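# Move the green pen from blue plate to white plate

## Task

Transfer the green pen off the blue plate and set it on the white plate; at the end, neither gripper may be in contact with the pen.

## Robot and tools

Robot: two arms, left_arm and right_arm, each ending in a two-finger gripper. The fingers extend along the gripper's +z axis and close along its y axis. end_effector_position is the point midway between the finger pads, roughly 1 cm short of the fingertips.

Frames: the scene frame has its origin at table-top height, halfway between the nominal arm bases, with +z up, +x pointing out over the table, and left_arm on the +y side. Image left/right does not match arm names. Calibrated bases in the scene frame: left_arm at (-0.015, +0.340, 0) m with quat_wxyz (+1.000, 0, 0, -0.004); right_arm at (+0.046, -0.370, 0) m with quat_wxyz (+1.000, 0, 0, +0.015). Up is +z in both base frames. Every hand pose, velocity, Hand target and wrist-camera pose is given in that arm's own base frame. Fixed cameras and the table use the scene frame. Reported positions can be off by a few centimetres, more when the arm reaches far.

Row layout, used by both motion tools: one flat list of 16 numbers covering both arms. The order is left_arm x, y, z, qw, qx, qy, qz, opening, then the same 8 for right_arm. x, y, z is an absolute target position in metres for end_effector_position, in that arm's base frame. The quaternion is an absolute orientation, w first. opening runs from -1 (closed) to +1 (fully open, 0.093 m). A row is always a pose to reach, never an offset. To keep an arm still, resend its last reported pose and its current opening every time. To keep an orientation fixed, repeat the same quaternion rather than copying a drifted reading.

execute_actions(actions, cameras): actions is a list of actions. Each action is a list of up to 15 rows, and each row lasts one control step of 1/30 s. If an action has fewer rows, its last row is held for the remaining steps. An action is rejected for both arms if any target lies more than 0.6 m from that gripper's current position along any of the gripper's own axes. An empty list just returns the state and images. On every step the controller limits the command to within 100 mm and 20 degrees of the measured pose, so one action may fall short. Check the Hand target line and send the remainder next.

move(target, speed, blend, opening_speed, blocking, cameras): drives each gripper in a straight line toward its pose. target is one 16-number row, or a list of up to 15 rows visited in order. speed is in m/s, from 0.002 to 0.5, default 0.25, and turning is capped at twice that in rad/s. It can be one value or one per target. blend, in metres, rounds corners at the intermediate targets. opening_speed is in units per second on the -1..1 scale and must be at least 0.2. Moves stop after 10 s even if short of target. There is no obstacle avoidance, faster moves lag and overshoot more, and faster contact hits harder. Openings from the first row are sent at the start. A later row's opening is applied only after the arms reach that row and come to rest. With blocking=false the result comes after about 0.5 s while the move continues, and a new move replaces it. The result adds a 'move:' line. done means at rest within 10 mm and 2 degrees. Other outcomes are off_target, moving, held (a check blocked a step, or the clearance check ended the move) and fault. limits=paced means the command was clipped, and limits=held means steps were withheld. None of these tell you whether anything is being touched.

wait(seconds): 0 to 10 s. Arms hold their last commands and any running move continues. stop(): brakes a running move, and needs some room to do so. zoom_image(camera, region): region is [x0, y0, x1, y1] in pixels of that camera's latest image, at most 504x504. finished_scene(scene): ends scene 1 or 2 permanently. Call it only once the pen rests on the white plate untouched.

Cameras: cam_head_left, cam_head_right, cam_left_wrist, cam_right_wrist, each 672x504.

Gripping: grip_measured is the motor position on the opening scale. The pads meet near -0.94. Each millimetre of object width adds about 0.0208 above that, and a reading may sit up to 0.02 too high. For a firm hold on a rigid flat object, command about 0.24 below the reading for its width. A thin or round pen may need a lower value, such as -1. Resend the same value every call while holding. To release, command well above the width reading. A reading below -0.94 after closing does not prove the object is held, so confirm with the cameras. Avoid large sudden closes, which spike the force. The last number in each arm's Joint positions is the finger gap in metres.

Cautions: never drop the pen, let it roll or fall off the table, release it while moving, slam it, or push hard. Keep the two grippers apart, because the clearance check does not guard gripper against gripper, and an arm-to-arm crash can end the scene. Route paths around each arm's own base, not close past it. Small commands may not move the arm, or may move it sideways. Friction and weight can leave the gripper low or tilted, so check the pose after each motion and correct the tilt. Loose objects may occasionally be tugged or pushed by outside forces. Motor heat comes from holding loads, long reaches or pushing against an unreachable pose. MOTOR HOT appears at 75 °C. At 90 °C the arm folds and stops for the rest of the scene, and at 100 °C it goes limp.

Joint ranges (rad): waist -2.618 to 3.054, shoulder 0 to 3.142, elbow 0 to 3.142 (straight at 2.901), wrist pitch and yaw ±1.571, wrist roll ±2.094. Joint torques include gravity and are offset and noisy. The first three joints' torques wrap at ±28 N m.

Each tool is called after "Emit:" as name(argument=value, ...), one argument or row to a line, values as JSON.

## Session

Emit:
execute_actions(
  actions=[],
)

Scene clock: 0.00 s.
left_arm: end_effector_position=(+0.3863, +0.0433, +0.0918) grip_measured=+1.000 end_effector_quat_wxyz=(+0.582, -0.107, +0.802, +0.087) | right_arm: end_effector_position=(+0.3976, -0.0292, +0.0912) grip_measured=+1.000 end_effector_quat_wxyz=(+0.562, +0.076, +0.818, -0.095)
Joint positions: left_arm=[-0.004 1.58 0.356 0.898 -0.27 -0.075 0.093] | right_arm=[0.046 1.583 0.425 0.784 0.285 0.036 0.093]
Joint velocities: within noise
Joint torques (N m): no reading
Motor temperatures (°C): left_arm=[26 28 30 30 26 28 26] | right_arm=[27 30 26 26 26 27 27]
Heat: left arm: 30 °C; right arm: 30 °C.
Hand target: left_arm +0.3883, +0.0433, +0.0961; +0.586, -0.107, +0.798, +0.086 | right_arm +0.3991, -0.0291, +0.0945; +0.566, +0.077, +0.816, -0.094
Tool commands: left_gripper/opening=+1.0 right_gripper/opening=+1.0

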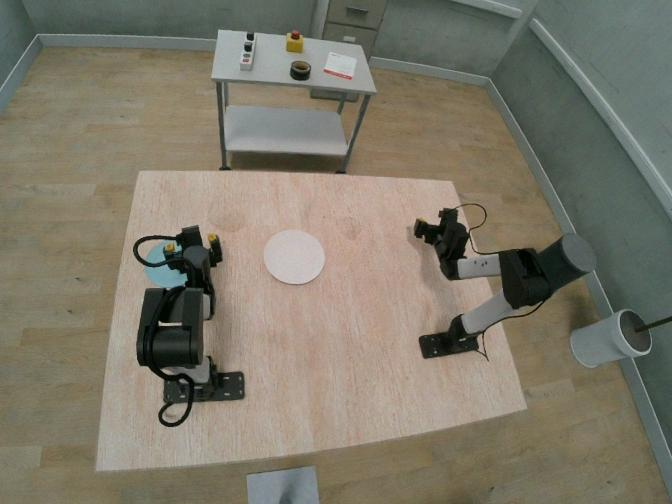

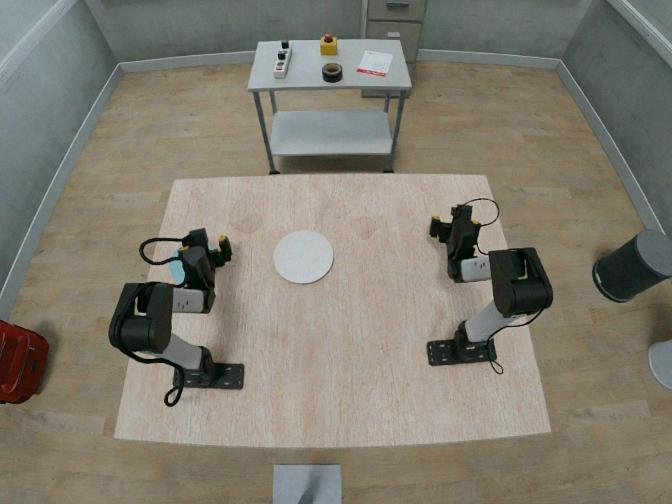

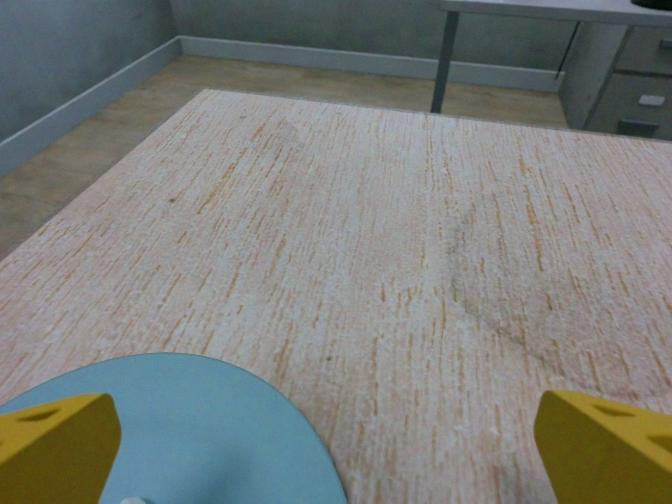

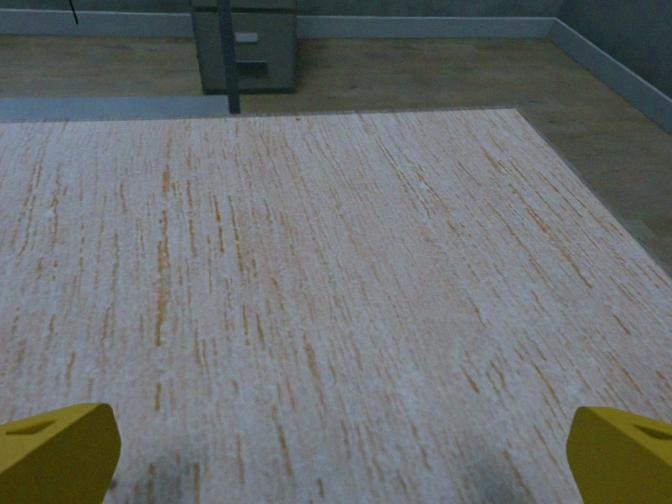

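Emit:
move(
  target=[0.27,0.07,0.22,0.131,0,0.991,0,1,0.3991,-0.0291,0.0945,0.566,0.077,0.816,-0.094,1],
)

Scene clock: 8.67 s.
left_arm: end_effector_position=(+0.2667, +0.0717, +0.2133) grip_measured=+1.000 end_effector_quat_wxyz=(+0.128, -0.010, +0.992, +0.008) | right_arm: end_effector_position=(+0.3976, -0.0292, +0.0912) grip_measured=+1.000 end_effector_quat_wxyz=(+0.562, +0.076, +0.818, -0.095)
Joint positions: left_arm=[0.297 1.399 1.457 -1.378 0.057 0.269 0.093] | right_arm=[0.046 1.583 0.425 0.784 0.285 0.036 0.093]
Joint velocities: within noise
Joint torques (N m): left_arm=[0.7 -3 10.54 0.79 0.29 0.2] | right_arm=[0.23 -6 5.24 2.73 -0.01 0.1]
Motor temperatures (°C): left_arm=[26 28 31 32 26 28 26] | right_arm=[27 31 27 29 26 27 27]
Heat: left arm: 32 °C; right arm: 31 °C.
Hand target: left_arm +0.2685, +0.0714, +0.2211; +0.132, -0.006, +0.991, +0.001 | right_arm +0.3991, -0.0291, +0.0945; +0.566, +0.077, +0.816, -0.094
Off the commanded pose: left_arm 0.008 m, 2 deg | right_arm 0.004 m, 1 deg.
move: done

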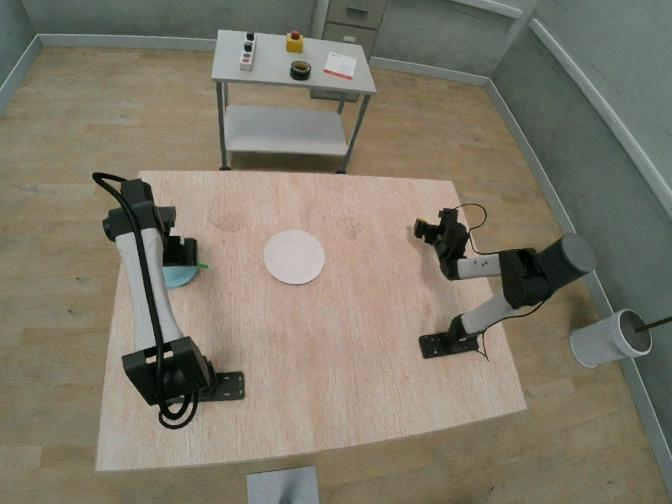

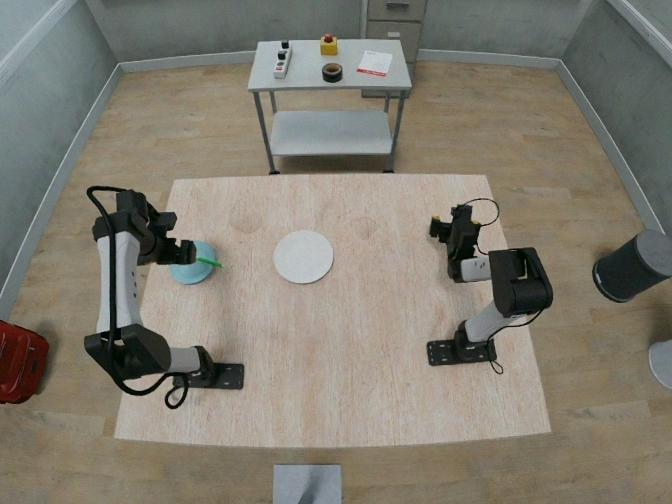

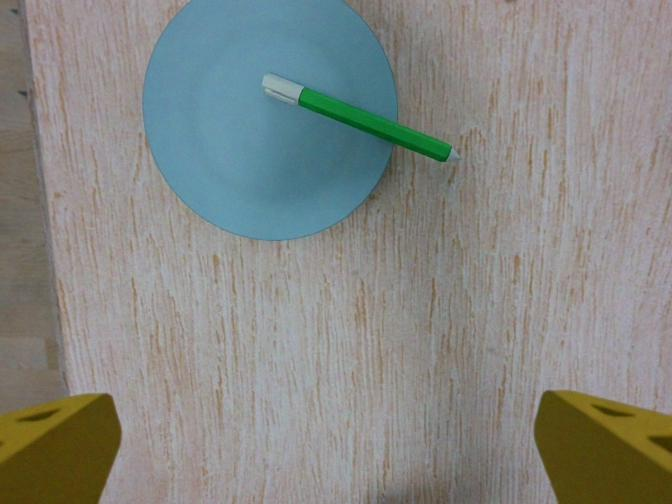

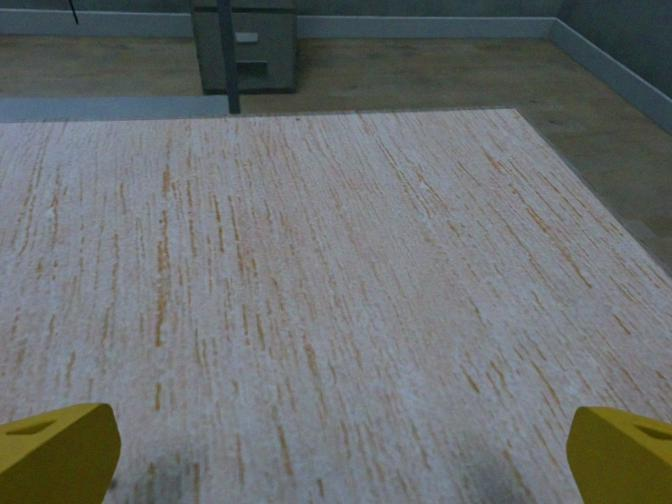

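Emit:
move(
  target=[0.29,0.055,0.17,0,-0.552,0.834,0,1,0.3991,-0.0291,0.0945,0.566,0.077,0.816,-0.094,1],
  cameras=["cam_left_wrist","cam_head_right"],
)

Scene clock: 25.90 s.
left_arm: end_effector_position=(+0.2848, +0.0541, +0.1644) grip_measured=+1.000 end_effector_quat_wxyz=(-0.006, -0.545, +0.838, -0.005) | right_arm: end_effector_position=(+0.3976, -0.0292, +0.0912) grip_measured=+1.000 end_effector_quat_wxyz=(+0.562, +0.076, +0.818, -0.095)
Joint positions: left_arm=[0.196 1.652 1.531 -1.458 0.014 -0.958 0.093] | right_arm=[0.046 1.583 0.425 0.784 0.285 0.036 0.093]
Joint velocities: within noise
Joint torques (N m): left_arm=[-0.88 -4.56 10.11 0.29 -0.08 -0.14] | right_arm=[0.21 -6 5.31 2.73 0 0.11]
Motor temperatures (°C): left_arm=[26 29 35 31 26 28 26] | right_arm=[27 32 28 33 26 27 27]
Heat: left arm: 35 °C; right arm: 33 °C.
Hand target: left_arm +0.2904, +0.0532, +0.1703; -0.001, -0.548, +0.837, -0.005 | right_arm +0.3991, -0.0291, +0.0945; +0.566, +0.077, +0.816, -0.094
Off the commanded pose: left_arm 0.008 m, 1 deg | right_arm 0.004 m, 1 deg.
move: done
Images, in order (width x height): cam_head_right 672x504, cam_left_wrist 672x504.

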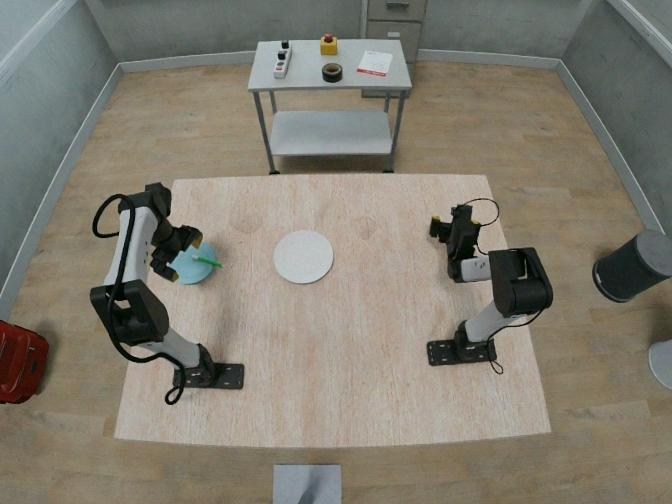

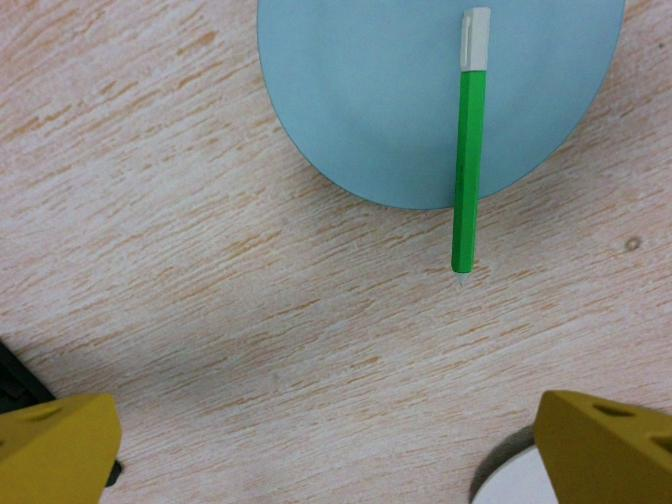

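Emit:
move(
  target=[0.33,0.08,0.11,0,-0.552,0.834,0,1,0.3991,-0.0291,0.0945,0.566,0.077,0.816,-0.094,1],
  cameras=["cam_left_wrist","cam_head_right","cam_head_left"],
)

Scene clock: 50.80 s.
left_arm: end_effector_position=(+0.3283, +0.0749, +0.1147) grip_measured=+1.000 end_effector_quat_wxyz=(-0.003, -0.558, +0.830, -0.006) | right_arm: end_effector_position=(+0.3976, -0.0292, +0.0912) grip_measured=+1.000 end_effector_quat_wxyz=(+0.562, +0.076, +0.818, -0.095)
Joint positions: left_arm=[0.231 1.82 1.531 -1.283 0.014 -0.954 0.093] | right_arm=[0.046 1.583 0.425 0.784 0.285 0.036 0.093]
Joint velocities: within noise
Joint torques (N m): left_arm=[0.54 -6.22 6.28 0.62 -0.2 0.19] | right_arm=[0.27 -6 5.29 2.73 0 0.1]
Motor temperatures (°C): left_arm=[26 30 36 30 26 28 26] | right_arm=[27 33 29 35 26 27 27]
Heat: left arm: 36 °C; right arm: 35 °C.
Hand target: left_arm +0.3298, +0.0799, +0.1101; +0.000, -0.555, +0.832, +0.000 | right_arm +0.3991, -0.0291, +0.0945; +0.566, +0.077, +0.816, -0.094
Off the commanded pose: left_arm 0.007 m, 1 deg | right_arm 0.004 m, 1 deg.
move: done
Images, in order (width x height): cam_head_left 672x504, cam_head_right 672x504, cam_left_wrist 672x504.

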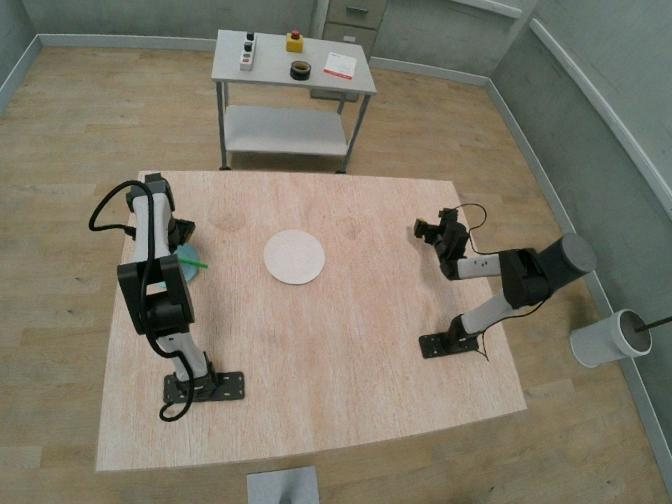

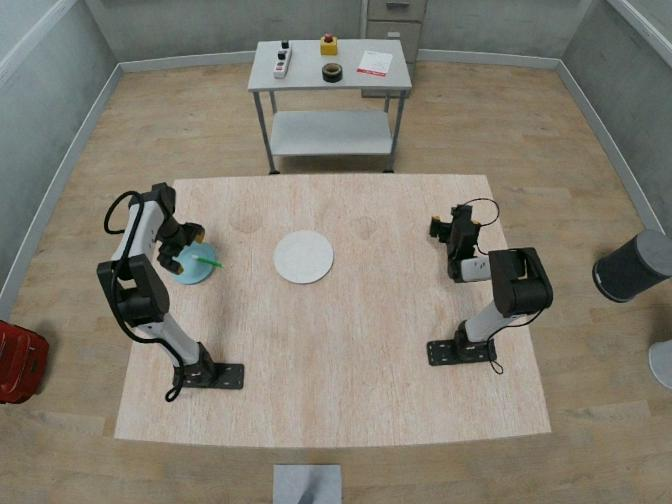

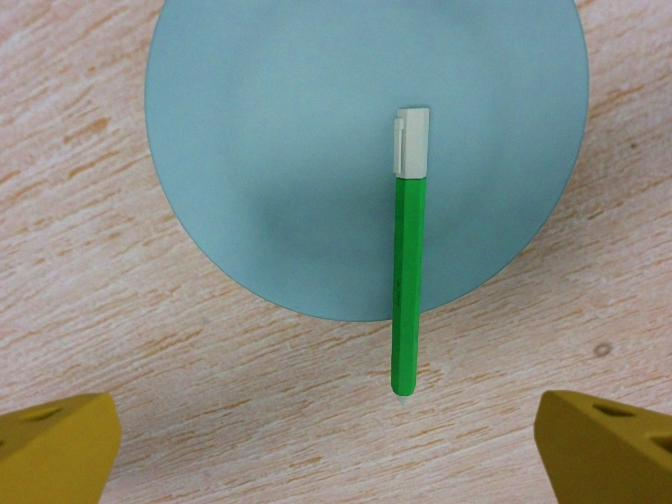

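Emit:
move(
  target=[0.35,0.075,0.06,0,-0.552,0.834,0,1,0.3991,-0.0291,0.0945,0.566,0.077,0.816,-0.094,1],
  cameras=["cam_left_wrist","cam_head_right"],
)

Scene clock: 61.80 s.
left_arm: end_effector_position=(+0.3520, +0.0762, +0.0688) grip_measured=+1.000 end_effector_quat_wxyz=(+0.004, -0.554, +0.833, -0.009) | right_arm: end_effector_position=(+0.3976, -0.0292, +0.0912) grip_measured=+1.000 end_effector_quat_wxyz=(+0.562, +0.076, +0.818, -0.095)
Joint positions: left_arm=[0.22 1.917 1.475 -1.115 0.014 -0.954 0.093] | right_arm=[0.046 1.583 0.425 0.784 0.285 0.036 0.093]
Joint velocities: within noise
Joint torques (N m): left_arm=[-0.84 -6.79 4.96 0.67 -0.2 -0.02] | right_arm=[0.23 -5.97 5.27 2.73 0 0.09]
Motor temperatures (°C): left_arm=[26 31 35 30 26 28 26] | right_arm=[27 33 30 36 26 27 27]
Heat: left arm: 35 °C; right arm: 36 °C.
Hand target: left_arm +0.3499, +0.0751, +0.0602; +0.000, -0.552, +0.834, +0.000 | right_arm +0.3991, -0.0291, +0.0945; +0.566, +0.077, +0.816, -0.094
Off the commanded pose: left_arm 0.009 m, 1 deg | right_arm 0.004 m, 1 deg.
move: done
Images, in order (width x height): cam_head_right 672x504, cam_left_wrist 672x504.

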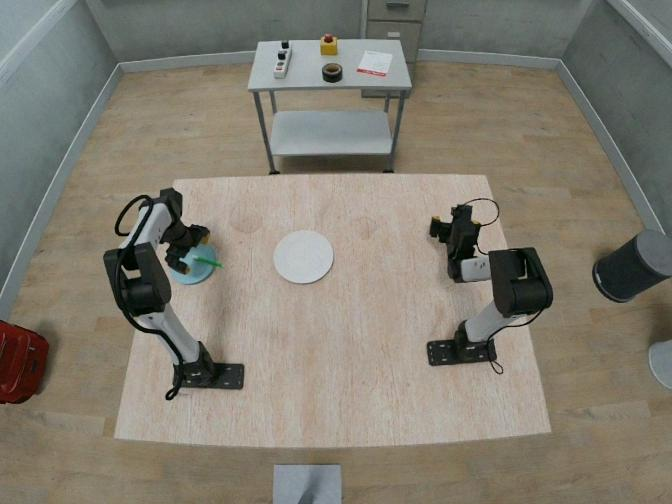

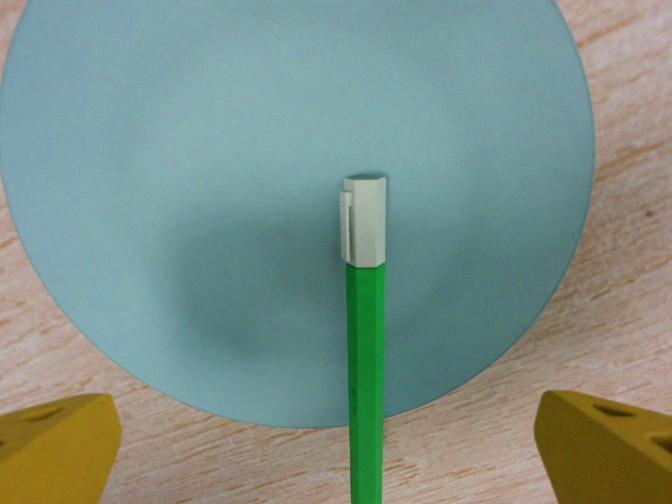

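Emit:
move(
  target=[0.36,0.071,0.025,0,-0.552,0.834,0,1,0.3991,-0.0291,0.0945,0.566,0.077,0.816,-0.094,1],
  speed=0.12,
  cameras=["cam_left_wrist","cam_head_right"],
)

Emit:
zoom_image(
  camera="cam_head_right",
  region=[140, 200, 260, 300],
)

Scene clock: 69.10 s.
left_arm: end_effector_position=(+0.3633, +0.0723, +0.0354) grip_measured=+1.000 end_effector_quat_wxyz=(+0.006, -0.546, +0.837, -0.009) | right_arm: end_effector_position=(+0.3976, -0.0292, +0.0912) grip_measured=+1.000 end_effector_quat_wxyz=(+0.562, +0.076, +0.818, -0.095)
Joint positions: left_arm=[0.202 1.985 1.432 -1.001 0.014 -0.954 0.093] | right_arm=[0.046 1.583 0.425 0.784 0.285 0.036 0.093]
Joint velocities: within noise
Joint torques (N m): left_arm=[-0.79 -6.9 4.67 0.69 -0.2 -0.13] | right_arm=[0.2 -5.98 5.29 2.73 -0.01 0.1]
Motor temperatures (°C): left_arm=[26 31 34 30 26 28 26] | right_arm=[27 33 30 36 26 27 27]
Heat: left arm: 34 °C; right arm: 36 °C.
Hand target: left_arm +0.3596, +0.0709, +0.0252; -0.001, -0.549, +0.836, +0.000 | right_arm +0.3991, -0.0291, +0.0945; +0.566, +0.077, +0.816, -0.094
Off the commanded pose: left_arm 0.011 m, 1 deg | right_arm 0.004 m, 1 deg.
move: off_target (left_arm)
Images, in order (width x height): cam_head_right 672x504, cam_left_wrist 672x504.

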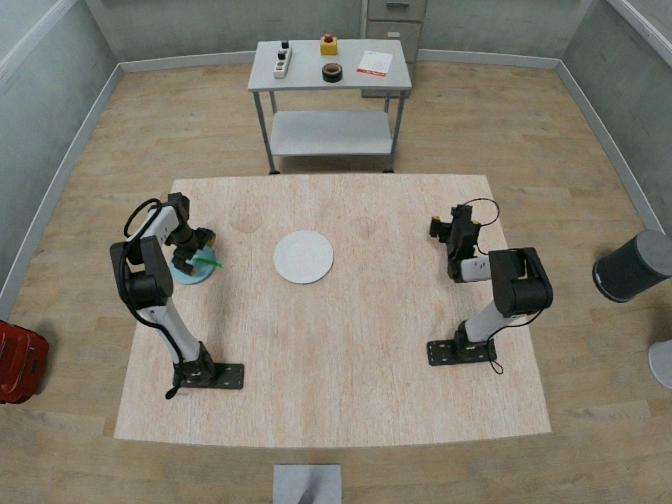

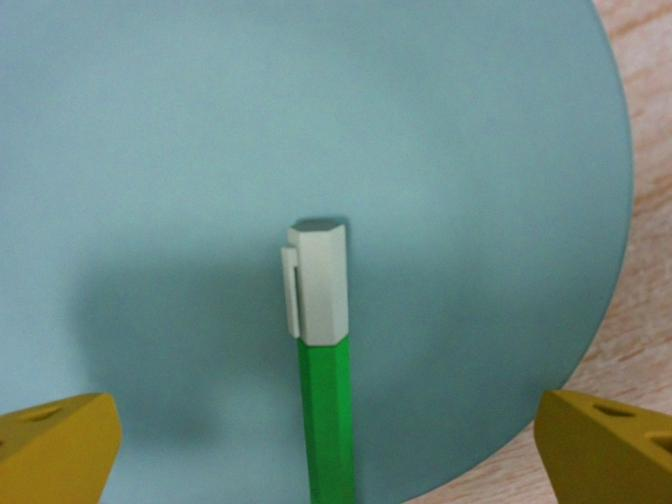

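Scaled by 4.200.

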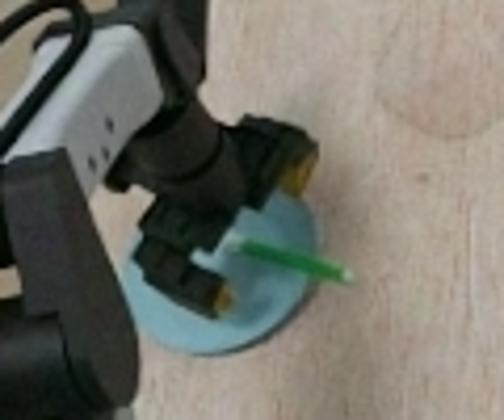

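Emit:
move(
  target=[0.36,0.066,0.009,0,-0.549,0.836,0,1,0.3991,-0.0291,0.0945,0.566,0.077,0.816,-0.094,1],
  speed=0.06,
  cameras=["cam_left_wrist","cam_head_right"],
)

Emit:
zoom_image(
  camera="cam_head_right",
  region=[140, 200, 260, 300],
)

Scene clock: 75.43 s.
left_arm: end_effector_position=(+0.3640, +0.0689, +0.0262) grip_measured=+1.000 end_effector_quat_wxyz=(+0.010, -0.549, +0.836, -0.011) | right_arm: end_effector_position=(+0.3976, -0.0292, +0.0912) grip_measured=+1.000 end_effector_quat_wxyz=(+0.562, +0.076, +0.818, -0.095)
Joint positions: left_arm=[0.193 1.988 1.399 -0.955 0.012 -0.971 0.093] | right_arm=[0.046 1.583 0.425 0.784 0.285 0.036 0.093]
Joint velocities: within noise
Joint torques (N m): left_arm=[-1.09 -5.87 3.95 0.84 -0.19 -0.13] | right_arm=[0.21 -5.96 5.27 2.72 0 0.1]
Motor temperatures (°C): left_arm=[26 32 34 30 26 28 26] | right_arm=[27 34 30 37 26 27 27]
Heat: left arm: 34 °C; right arm: 37 °C.
Hand target: left_arm +0.3596, +0.0661, +0.0097; +0.000, -0.551, +0.835, +0.000 | right_arm +0.3991, -0.0291, +0.0945; +0.566, +0.077, +0.816, -0.094
Off the commanded pose: left_arm 0.018 m, 2 deg | right_arm 0.004 m, 1 deg.
move: off_target (left_arm)
Images, in order (width x height): cam_head_right 672x504, cam_left_wrist 672x504.

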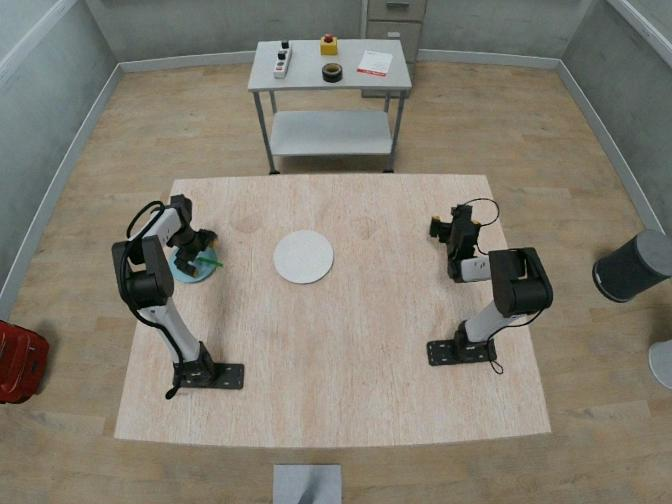

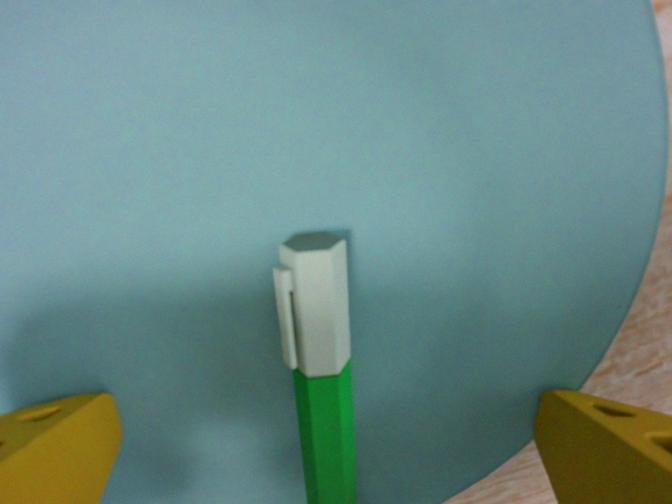

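Scaled by 4.200.

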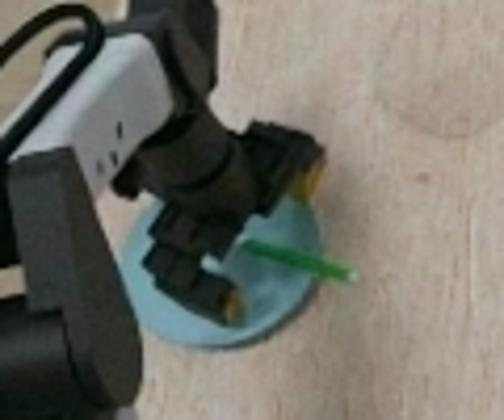

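Emit:
move(
  target=[0.357,0.064,0.013,0,-0.549,0.836,0,-1,0.3991,-0.0291,0.0945,0.566,0.077,0.816,-0.094,1],
  opening_speed=1.2,
  speed=0.05,
  cameras=["cam_left_wrist"],
)

Emit:
move(
  target=[0.35,0.064,0.10,0,-0.549,0.836,0,-1,0.3991,-0.0291,0.0945,0.566,0.077,0.816,-0.094,1],
  speed=0.12,
)

Scene clock: 83.40 s.
left_arm: end_effector_position=(+0.3660, +0.0668, +0.0234) grip_measured=-0.883 end_effector_quat_wxyz=(+0.015, -0.548, +0.836, -0.013) | right_arm: end_effector_position=(+0.3976, -0.0292, +0.0912) grip_measured=+1.000 end_effector_quat_wxyz=(+0.562, +0.076, +0.818, -0.095)
Joint positions: left_arm=[0.186 1.988 1.387 -0.932 0.012 -0.974 0.003] | right_arm=[0.046 1.583 0.425 0.784 0.285 0.036 0.093]
Joint velocities: within noise
Joint torques (N m): left_arm=[-0.85 -7.05 4.4 0.52 -0.19 -0.12] | right_arm=[0.23 -5.98 5.29 2.72 -0.01 0.11]
Motor temperatures (°C): left_arm=[26 32 34 30 26 28 26] | right_arm=[27 34 30 37 26 27 27]
Heat: left arm: 34 °C; right arm: 37 °C.
Hand target: left_arm +0.3568, +0.0641, +0.0134; +0.000, -0.550, +0.835, +0.000 | right_arm +0.3991, -0.0291, +0.0945; +0.566, +0.077, +0.816, -0.094
Off the commanded pose: left_arm 0.014 m, 2 deg | right_arm 0.004 m, 1 deg.
move: off_target (left_arm)
Images, in order (width x height): cam_left_wrist 672x504.

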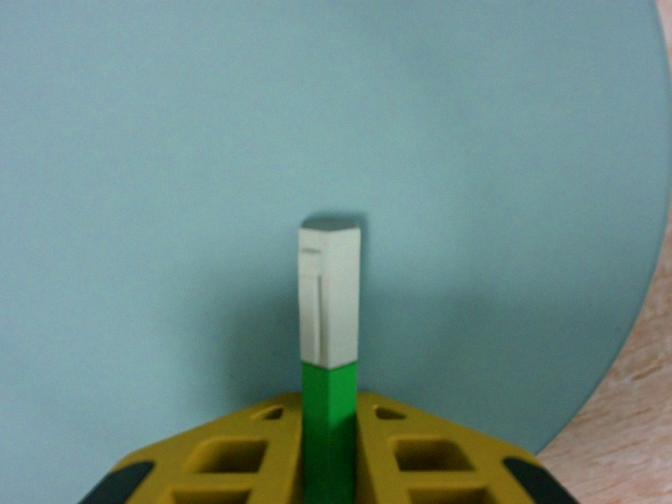

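Scene clock: 85.07 s.
left_arm: end_effector_position=(+0.3431, +0.0625, +0.0824) grip_measured=-0.891 end_effector_quat_wxyz=(-0.024, -0.545, +0.838, +0.003) | right_arm: end_effector_position=(+0.3976, -0.0292, +0.0912) grip_measured=+1.000 end_effector_quat_wxyz=(+0.562, +0.076, +0.818, -0.095)
Joint positions: left_arm=[0.186 1.921 1.533 -1.23 0.012 -0.966 0.002] | right_arm=[0.046 1.583 0.425 0.784 0.285 0.036 0.093]
Joint velocities: within noise
Joint torques (N m): left_arm=[-0.55 -9.58 9.69 0.24 -0.18 -0.07] | right_arm=[0.23 -5.97 5.24 2.73 0 0.1]
Motor temperatures (°C): left_arm=[26 33 34 30 26 28 26] | right_arm=[27 34 30 37 26 27 27]
Heat: left arm: 34 °C; right arm: 37 °C.
Hand target: left_arm +0.3499, +0.0639, +0.0998; +0.001, -0.546, +0.838, +0.000 | right_arm +0.3991, -0.0291, +0.0945; +0.566, +0.077, +0.816, -0.094
Off the commanded pose: left_arm 0.019 m, 3 deg | right_arm 0.004 m, 1 deg.
move: off_target (left_arm)

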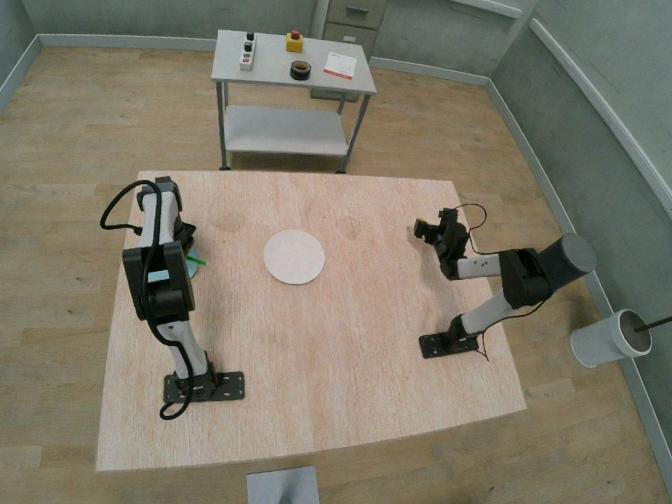

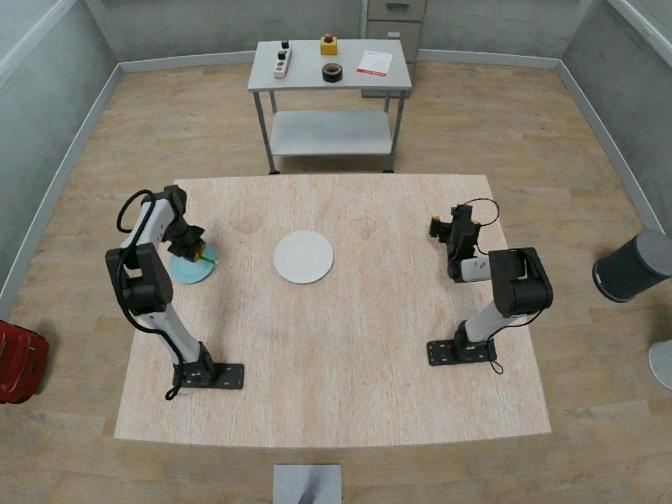

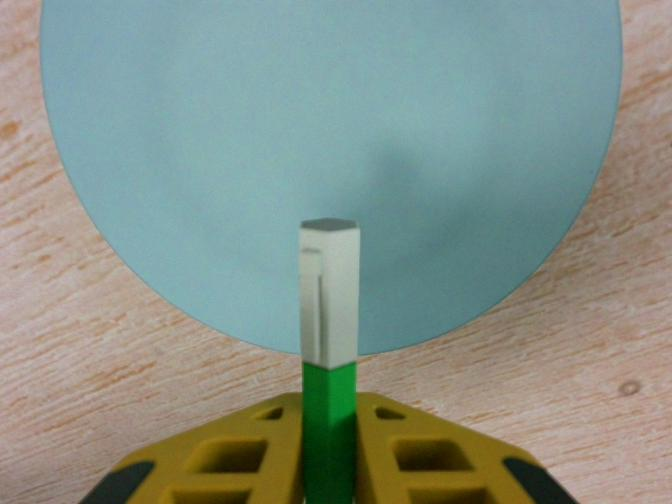

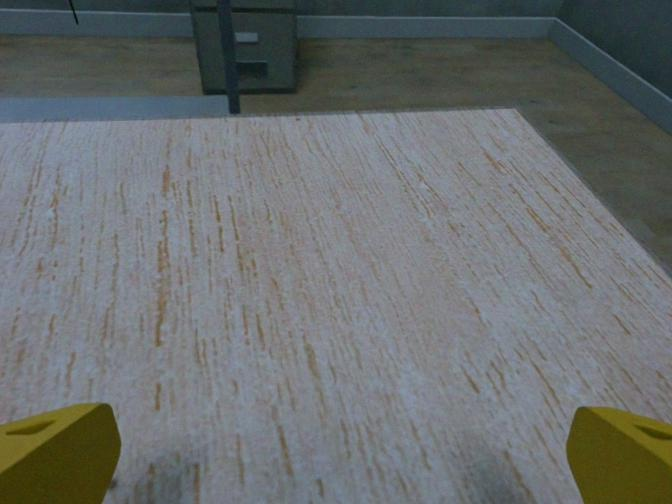

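Emit:
move(
  target=[
    [0.36,0.0,0.12,0,-0.5,0.866,0,-1,0.3991,-0.0291,0.0945,0.566,0.077,0.816,-0.094,1],
    [0.37,-0.205,0.1,0,-0.342,0.94,0,-1,0.3991,-0.0291,0.0945,0.566,0.077,0.816,-0.094,1],
  ],
  blend=0.04,
)

Emit:
zoom_image(
  camera="cam_head_right",
  region=[220, 200, 370, 320],
)

Scene clock: 95.67 s.
left_arm: end_effector_position=(+0.3619, -0.2062, +0.0979) grip_measured=-0.891 end_effector_quat_wxyz=(-0.007, -0.331, +0.944, -0.001) | right_arm: end_effector_position=(+0.3976, -0.0292, +0.0912) grip_measured=+1.000 end_effector_quat_wxyz=(+0.562, +0.076, +0.818, -0.095)
Joint positions: left_arm=[-0.513 2.159 1.947 -1.368 0.012 -1.188 0.002] | right_arm=[0.046 1.583 0.425 0.784 0.285 0.036 0.093]
Joint velocities: within noise
Joint torques (N m): left_arm=[0.64 -7.86 10.18 0.26 -0.2 -0.14] | right_arm=[0.23 -6.01 5.24 2.73 0 0.1]
Motor temperatures (°C): left_arm=[26 35 34 30 26 28 26] | right_arm=[27 34 30 38 26 27 27]
Heat: left arm: 35 °C; right arm: 38 °C.
Hand target: left_arm +0.3692, -0.2042, +0.1000; -0.001, -0.342, +0.940, +0.002 | right_arm +0.3991, -0.0291, +0.0945; +0.566, +0.077, +0.816, -0.094
Off the commanded pose: left_arm 0.008 m, 2 deg | right_arm 0.004 m, 1 deg.
move: done; blend cut to 0.0339 m at target 1

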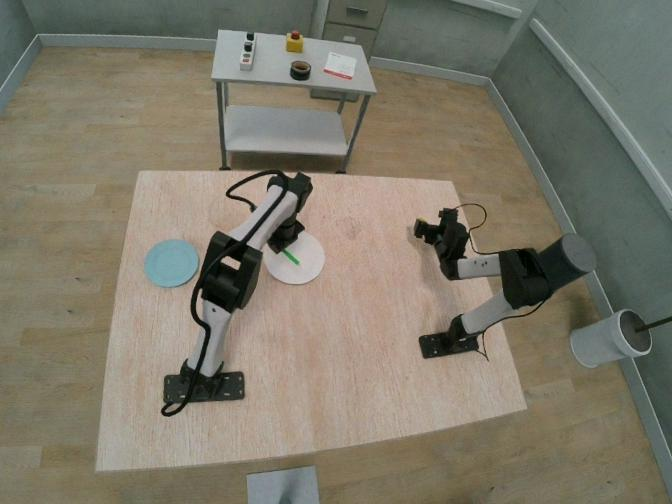

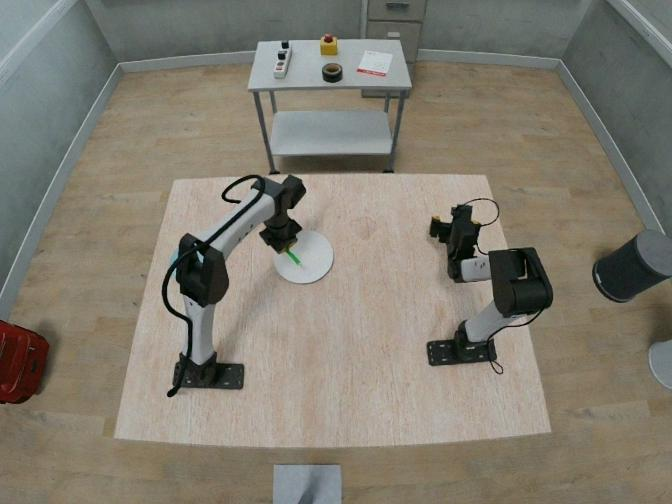

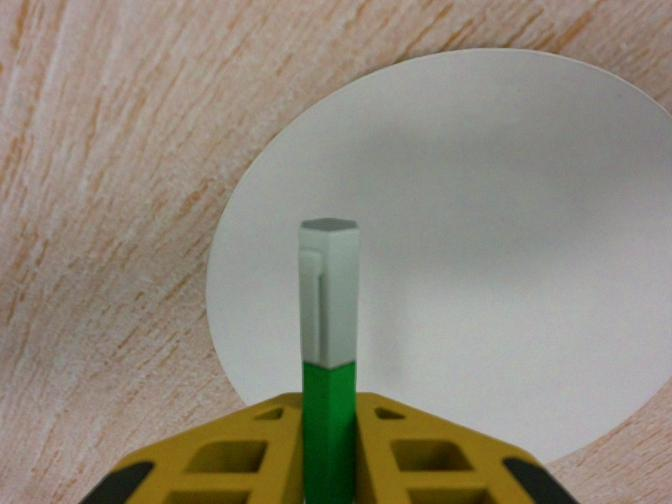

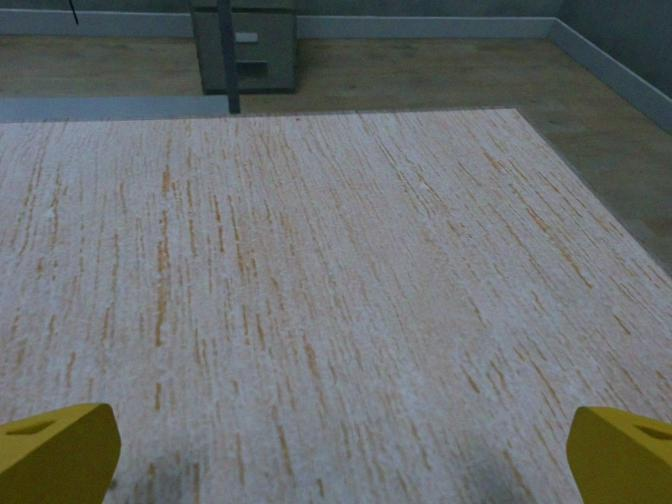

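Scaled by 3.360.

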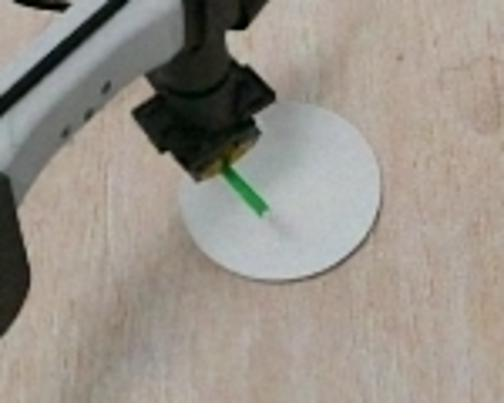

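Emit:
move(
  target=[
    [0.37,-0.233,0.05,0,-0.342,0.94,0,-1,0.3991,-0.0291,0.0945,0.566,0.077,0.816,-0.094,1],
    [0.367,-0.233,0.018,0,-0.342,0.94,0,-1,0.3991,-0.0291,0.0945,0.566,0.077,0.816,-0.094,1],
  ],
  speed=[0.15,0.05],
  blend=0.01,
  cameras=["cam_left_wrist","cam_head_right"],
)

Emit:
zoom_image(
  camera="cam_head_right",
  region=[220, 200, 370, 320],
)

Scene clock: 107.43 s.
left_arm: end_effector_position=(+0.3707, -0.2345, +0.0315) grip_measured=-0.891 end_effector_quat_wxyz=(+0.003, -0.338, +0.941, -0.013) | right_arm: end_effector_position=(+0.3976, -0.0292, +0.0912) grip_measured=+1.000 end_effector_quat_wxyz=(+0.562, +0.076, +0.818, -0.095)
Joint positions: left_arm=[-0.559 2.245 1.822 -1.124 0.012 -1.248 0.002] | right_arm=[0.046 1.583 0.425 0.784 0.285 0.036 0.093]
Joint velocities: within noise
Joint torques (N m): left_arm=[-0.64 -8.44 4.72 0.65 -0.2 -0.14] | right_arm=[0.24 -5.97 5.27 2.73 -0.01 0.11]
Motor temperatures (°C): left_arm=[26 36 35 30 26 28 27] | right_arm=[27 34 30 39 26 27 27]
Heat: left arm: 36 °C; right arm: 39 °C.
Hand target: left_arm +0.3668, -0.2327, +0.0181; +0.000, -0.342, +0.940, +0.000 | right_arm +0.3991, -0.0291, +0.0945; +0.566, +0.077, +0.816, -0.094
Off the commanded pose: left_arm 0.014 m, 2 deg | right_arm 0.004 m, 1 deg.
move: off_target (left_arm)
Images, in order (width x height): cam_head_right 672x504, cam_left_wrist 672x504.

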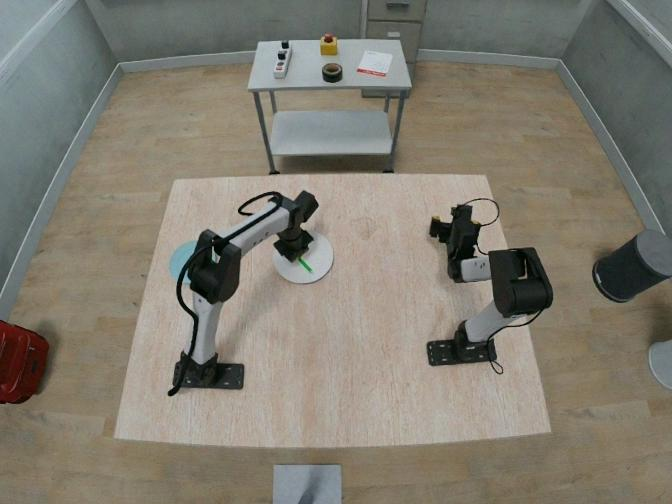

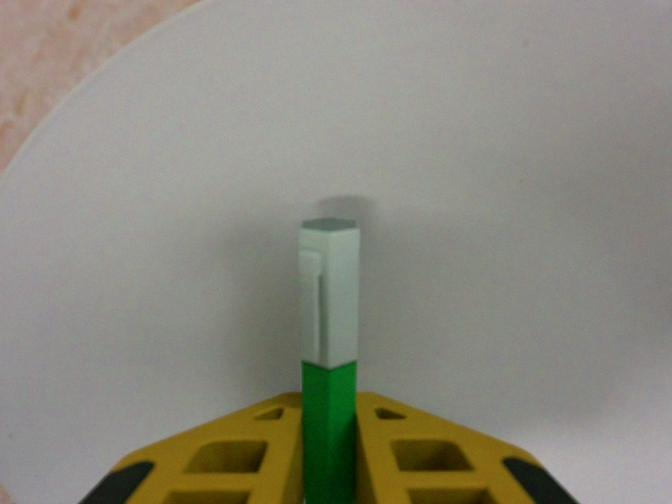

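Scaled by 3.360.

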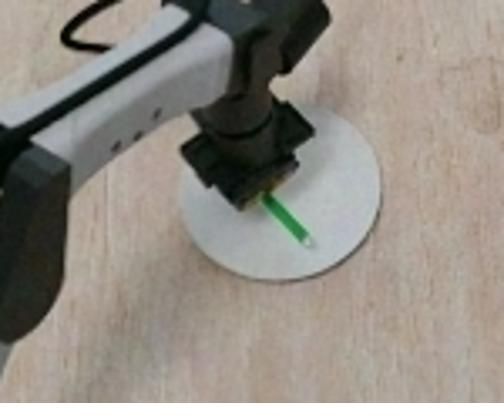

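Emit:
move(
  target=[0.364,-0.233,0.009,0,-0.342,0.94,0,-1,0.3991,-0.0291,0.0945,0.566,0.077,0.816,-0.094,1],
  speed=0.04,
  cameras=["cam_left_wrist"],
)

Emit:
move(
  target=[
    [0.364,-0.233,0.009,0,-0.342,0.94,0,-0.2,0.3991,-0.0291,0.0945,0.566,0.077,0.816,-0.094,1],
    [0.355,-0.233,0.13,0,-0.342,0.94,0,-0.2,0.3991,-0.0291,0.0945,0.566,0.077,0.816,-0.094,1],
  ],
  opening_speed=0.8,
  speed=0.12,
  cameras=["cam_left_wrist","cam_head_right"],
)

Scene clock: 114.90 s.
left_arm: end_effector_position=(+0.3679, -0.2344, +0.0237) grip_measured=-0.891 end_effector_quat_wxyz=(+0.001, -0.342, +0.939, -0.012) | right_arm: end_effector_position=(+0.3976, -0.0292, +0.0912) grip_measured=+1.000 end_effector_quat_wxyz=(+0.562, +0.076, +0.818, -0.095)
Joint positions: left_arm=[-0.563 2.245 1.791 -1.096 0.012 -1.262 0.002] | right_arm=[0.046 1.583 0.425 0.784 0.285 0.036 0.093]
Joint velocities: within noise
Joint torques (N m): left_arm=[-0.69 -8.55 4.03 0.74 -0.19 -0.12] | right_arm=[0.25 -6.01 5.33 2.74 -0.01 0.09]
Motor temperatures (°C): left_arm=[26 37 35 30 26 28 27] | right_arm=[27 34 30 39 26 27 27]
Heat: left arm: 37 °C; right arm: 39 °C.
Hand target: left_arm +0.3635, -0.2327, +0.0094; -0.001, -0.346, +0.938, +0.001 | right_arm +0.3991, -0.0291, +0.0945; +0.566, +0.077, +0.816, -0.094
Off the commanded pose: left_arm 0.015 m, 1 deg | right_arm 0.004 m, 1 deg.
move: off_target (left_arm)
Images, in order (width x height): cam_left_wrist 672x504.

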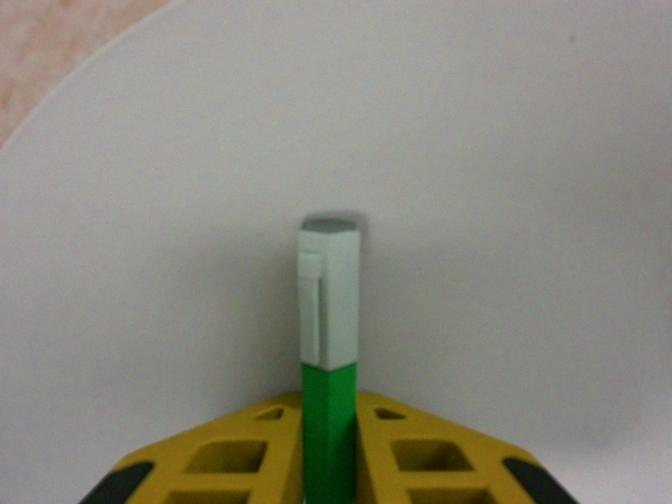

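Scene clock: 118.50 s.
left_arm: end_effector_position=(+0.3517, -0.2292, +0.1109) grip_measured=-0.203 end_effector_quat_wxyz=(-0.019, -0.338, +0.941, +0.015) | right_arm: end_effector_position=(+0.3976, -0.0292, +0.0912) grip_measured=+1.000 end_effector_quat_wxyz=(+0.562, +0.076, +0.818, -0.095)
Joint positions: left_arm=[-0.573 2.226 2.106 -1.498 0.012 -1.262 0.035] | right_arm=[0.046 1.583 0.425 0.784 0.285 0.036 0.093]
Joint velocities: within noise
Joint torques (N m): left_arm=[-0.8 -11.48 9.88 0.16 -0.19 -0.13] | right_arm=[0.23 -5.97 5.27 2.74 0 0.1]
Motor temperatures (°C): left_arm=[26 38 35 30 26 28 27] | right_arm=[27 34 30 39 26 27 27]
Heat: left arm: 38 °C; right arm: 39 °C.
Hand target: left_arm +0.3546, -0.2327, +0.1298; +0.000, -0.340, +0.940, -0.001 | right_arm +0.3991, -0.0291, +0.0945; +0.566, +0.077, +0.816, -0.094
Off the commanded pose: left_arm 0.020 m, 3 deg | right_arm 0.004 m, 1 deg.
move: off_target (left_arm)
Images, in order (width x height): cam_head_right 672x504, cam_left_wrist 672x504.

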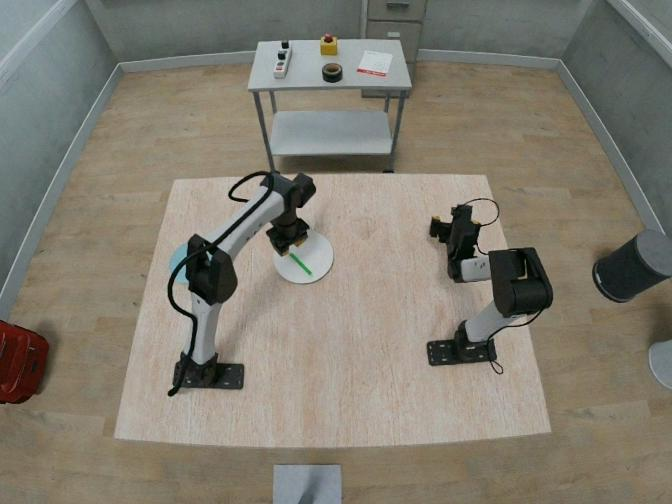

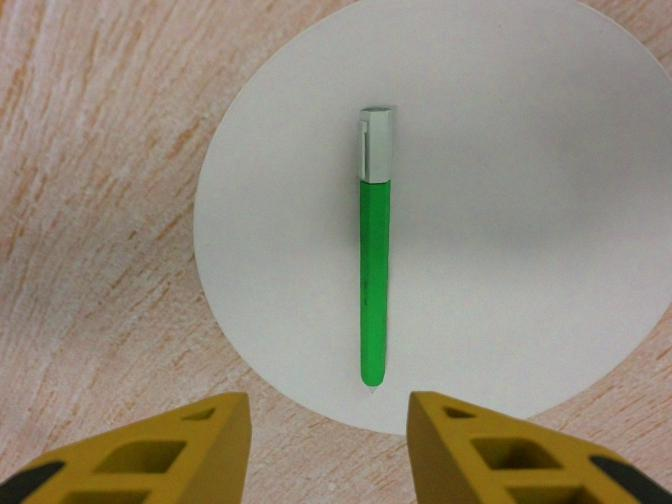

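Emit:
finished_scene(
  scene=1,
)

The scene is finished: the task was done.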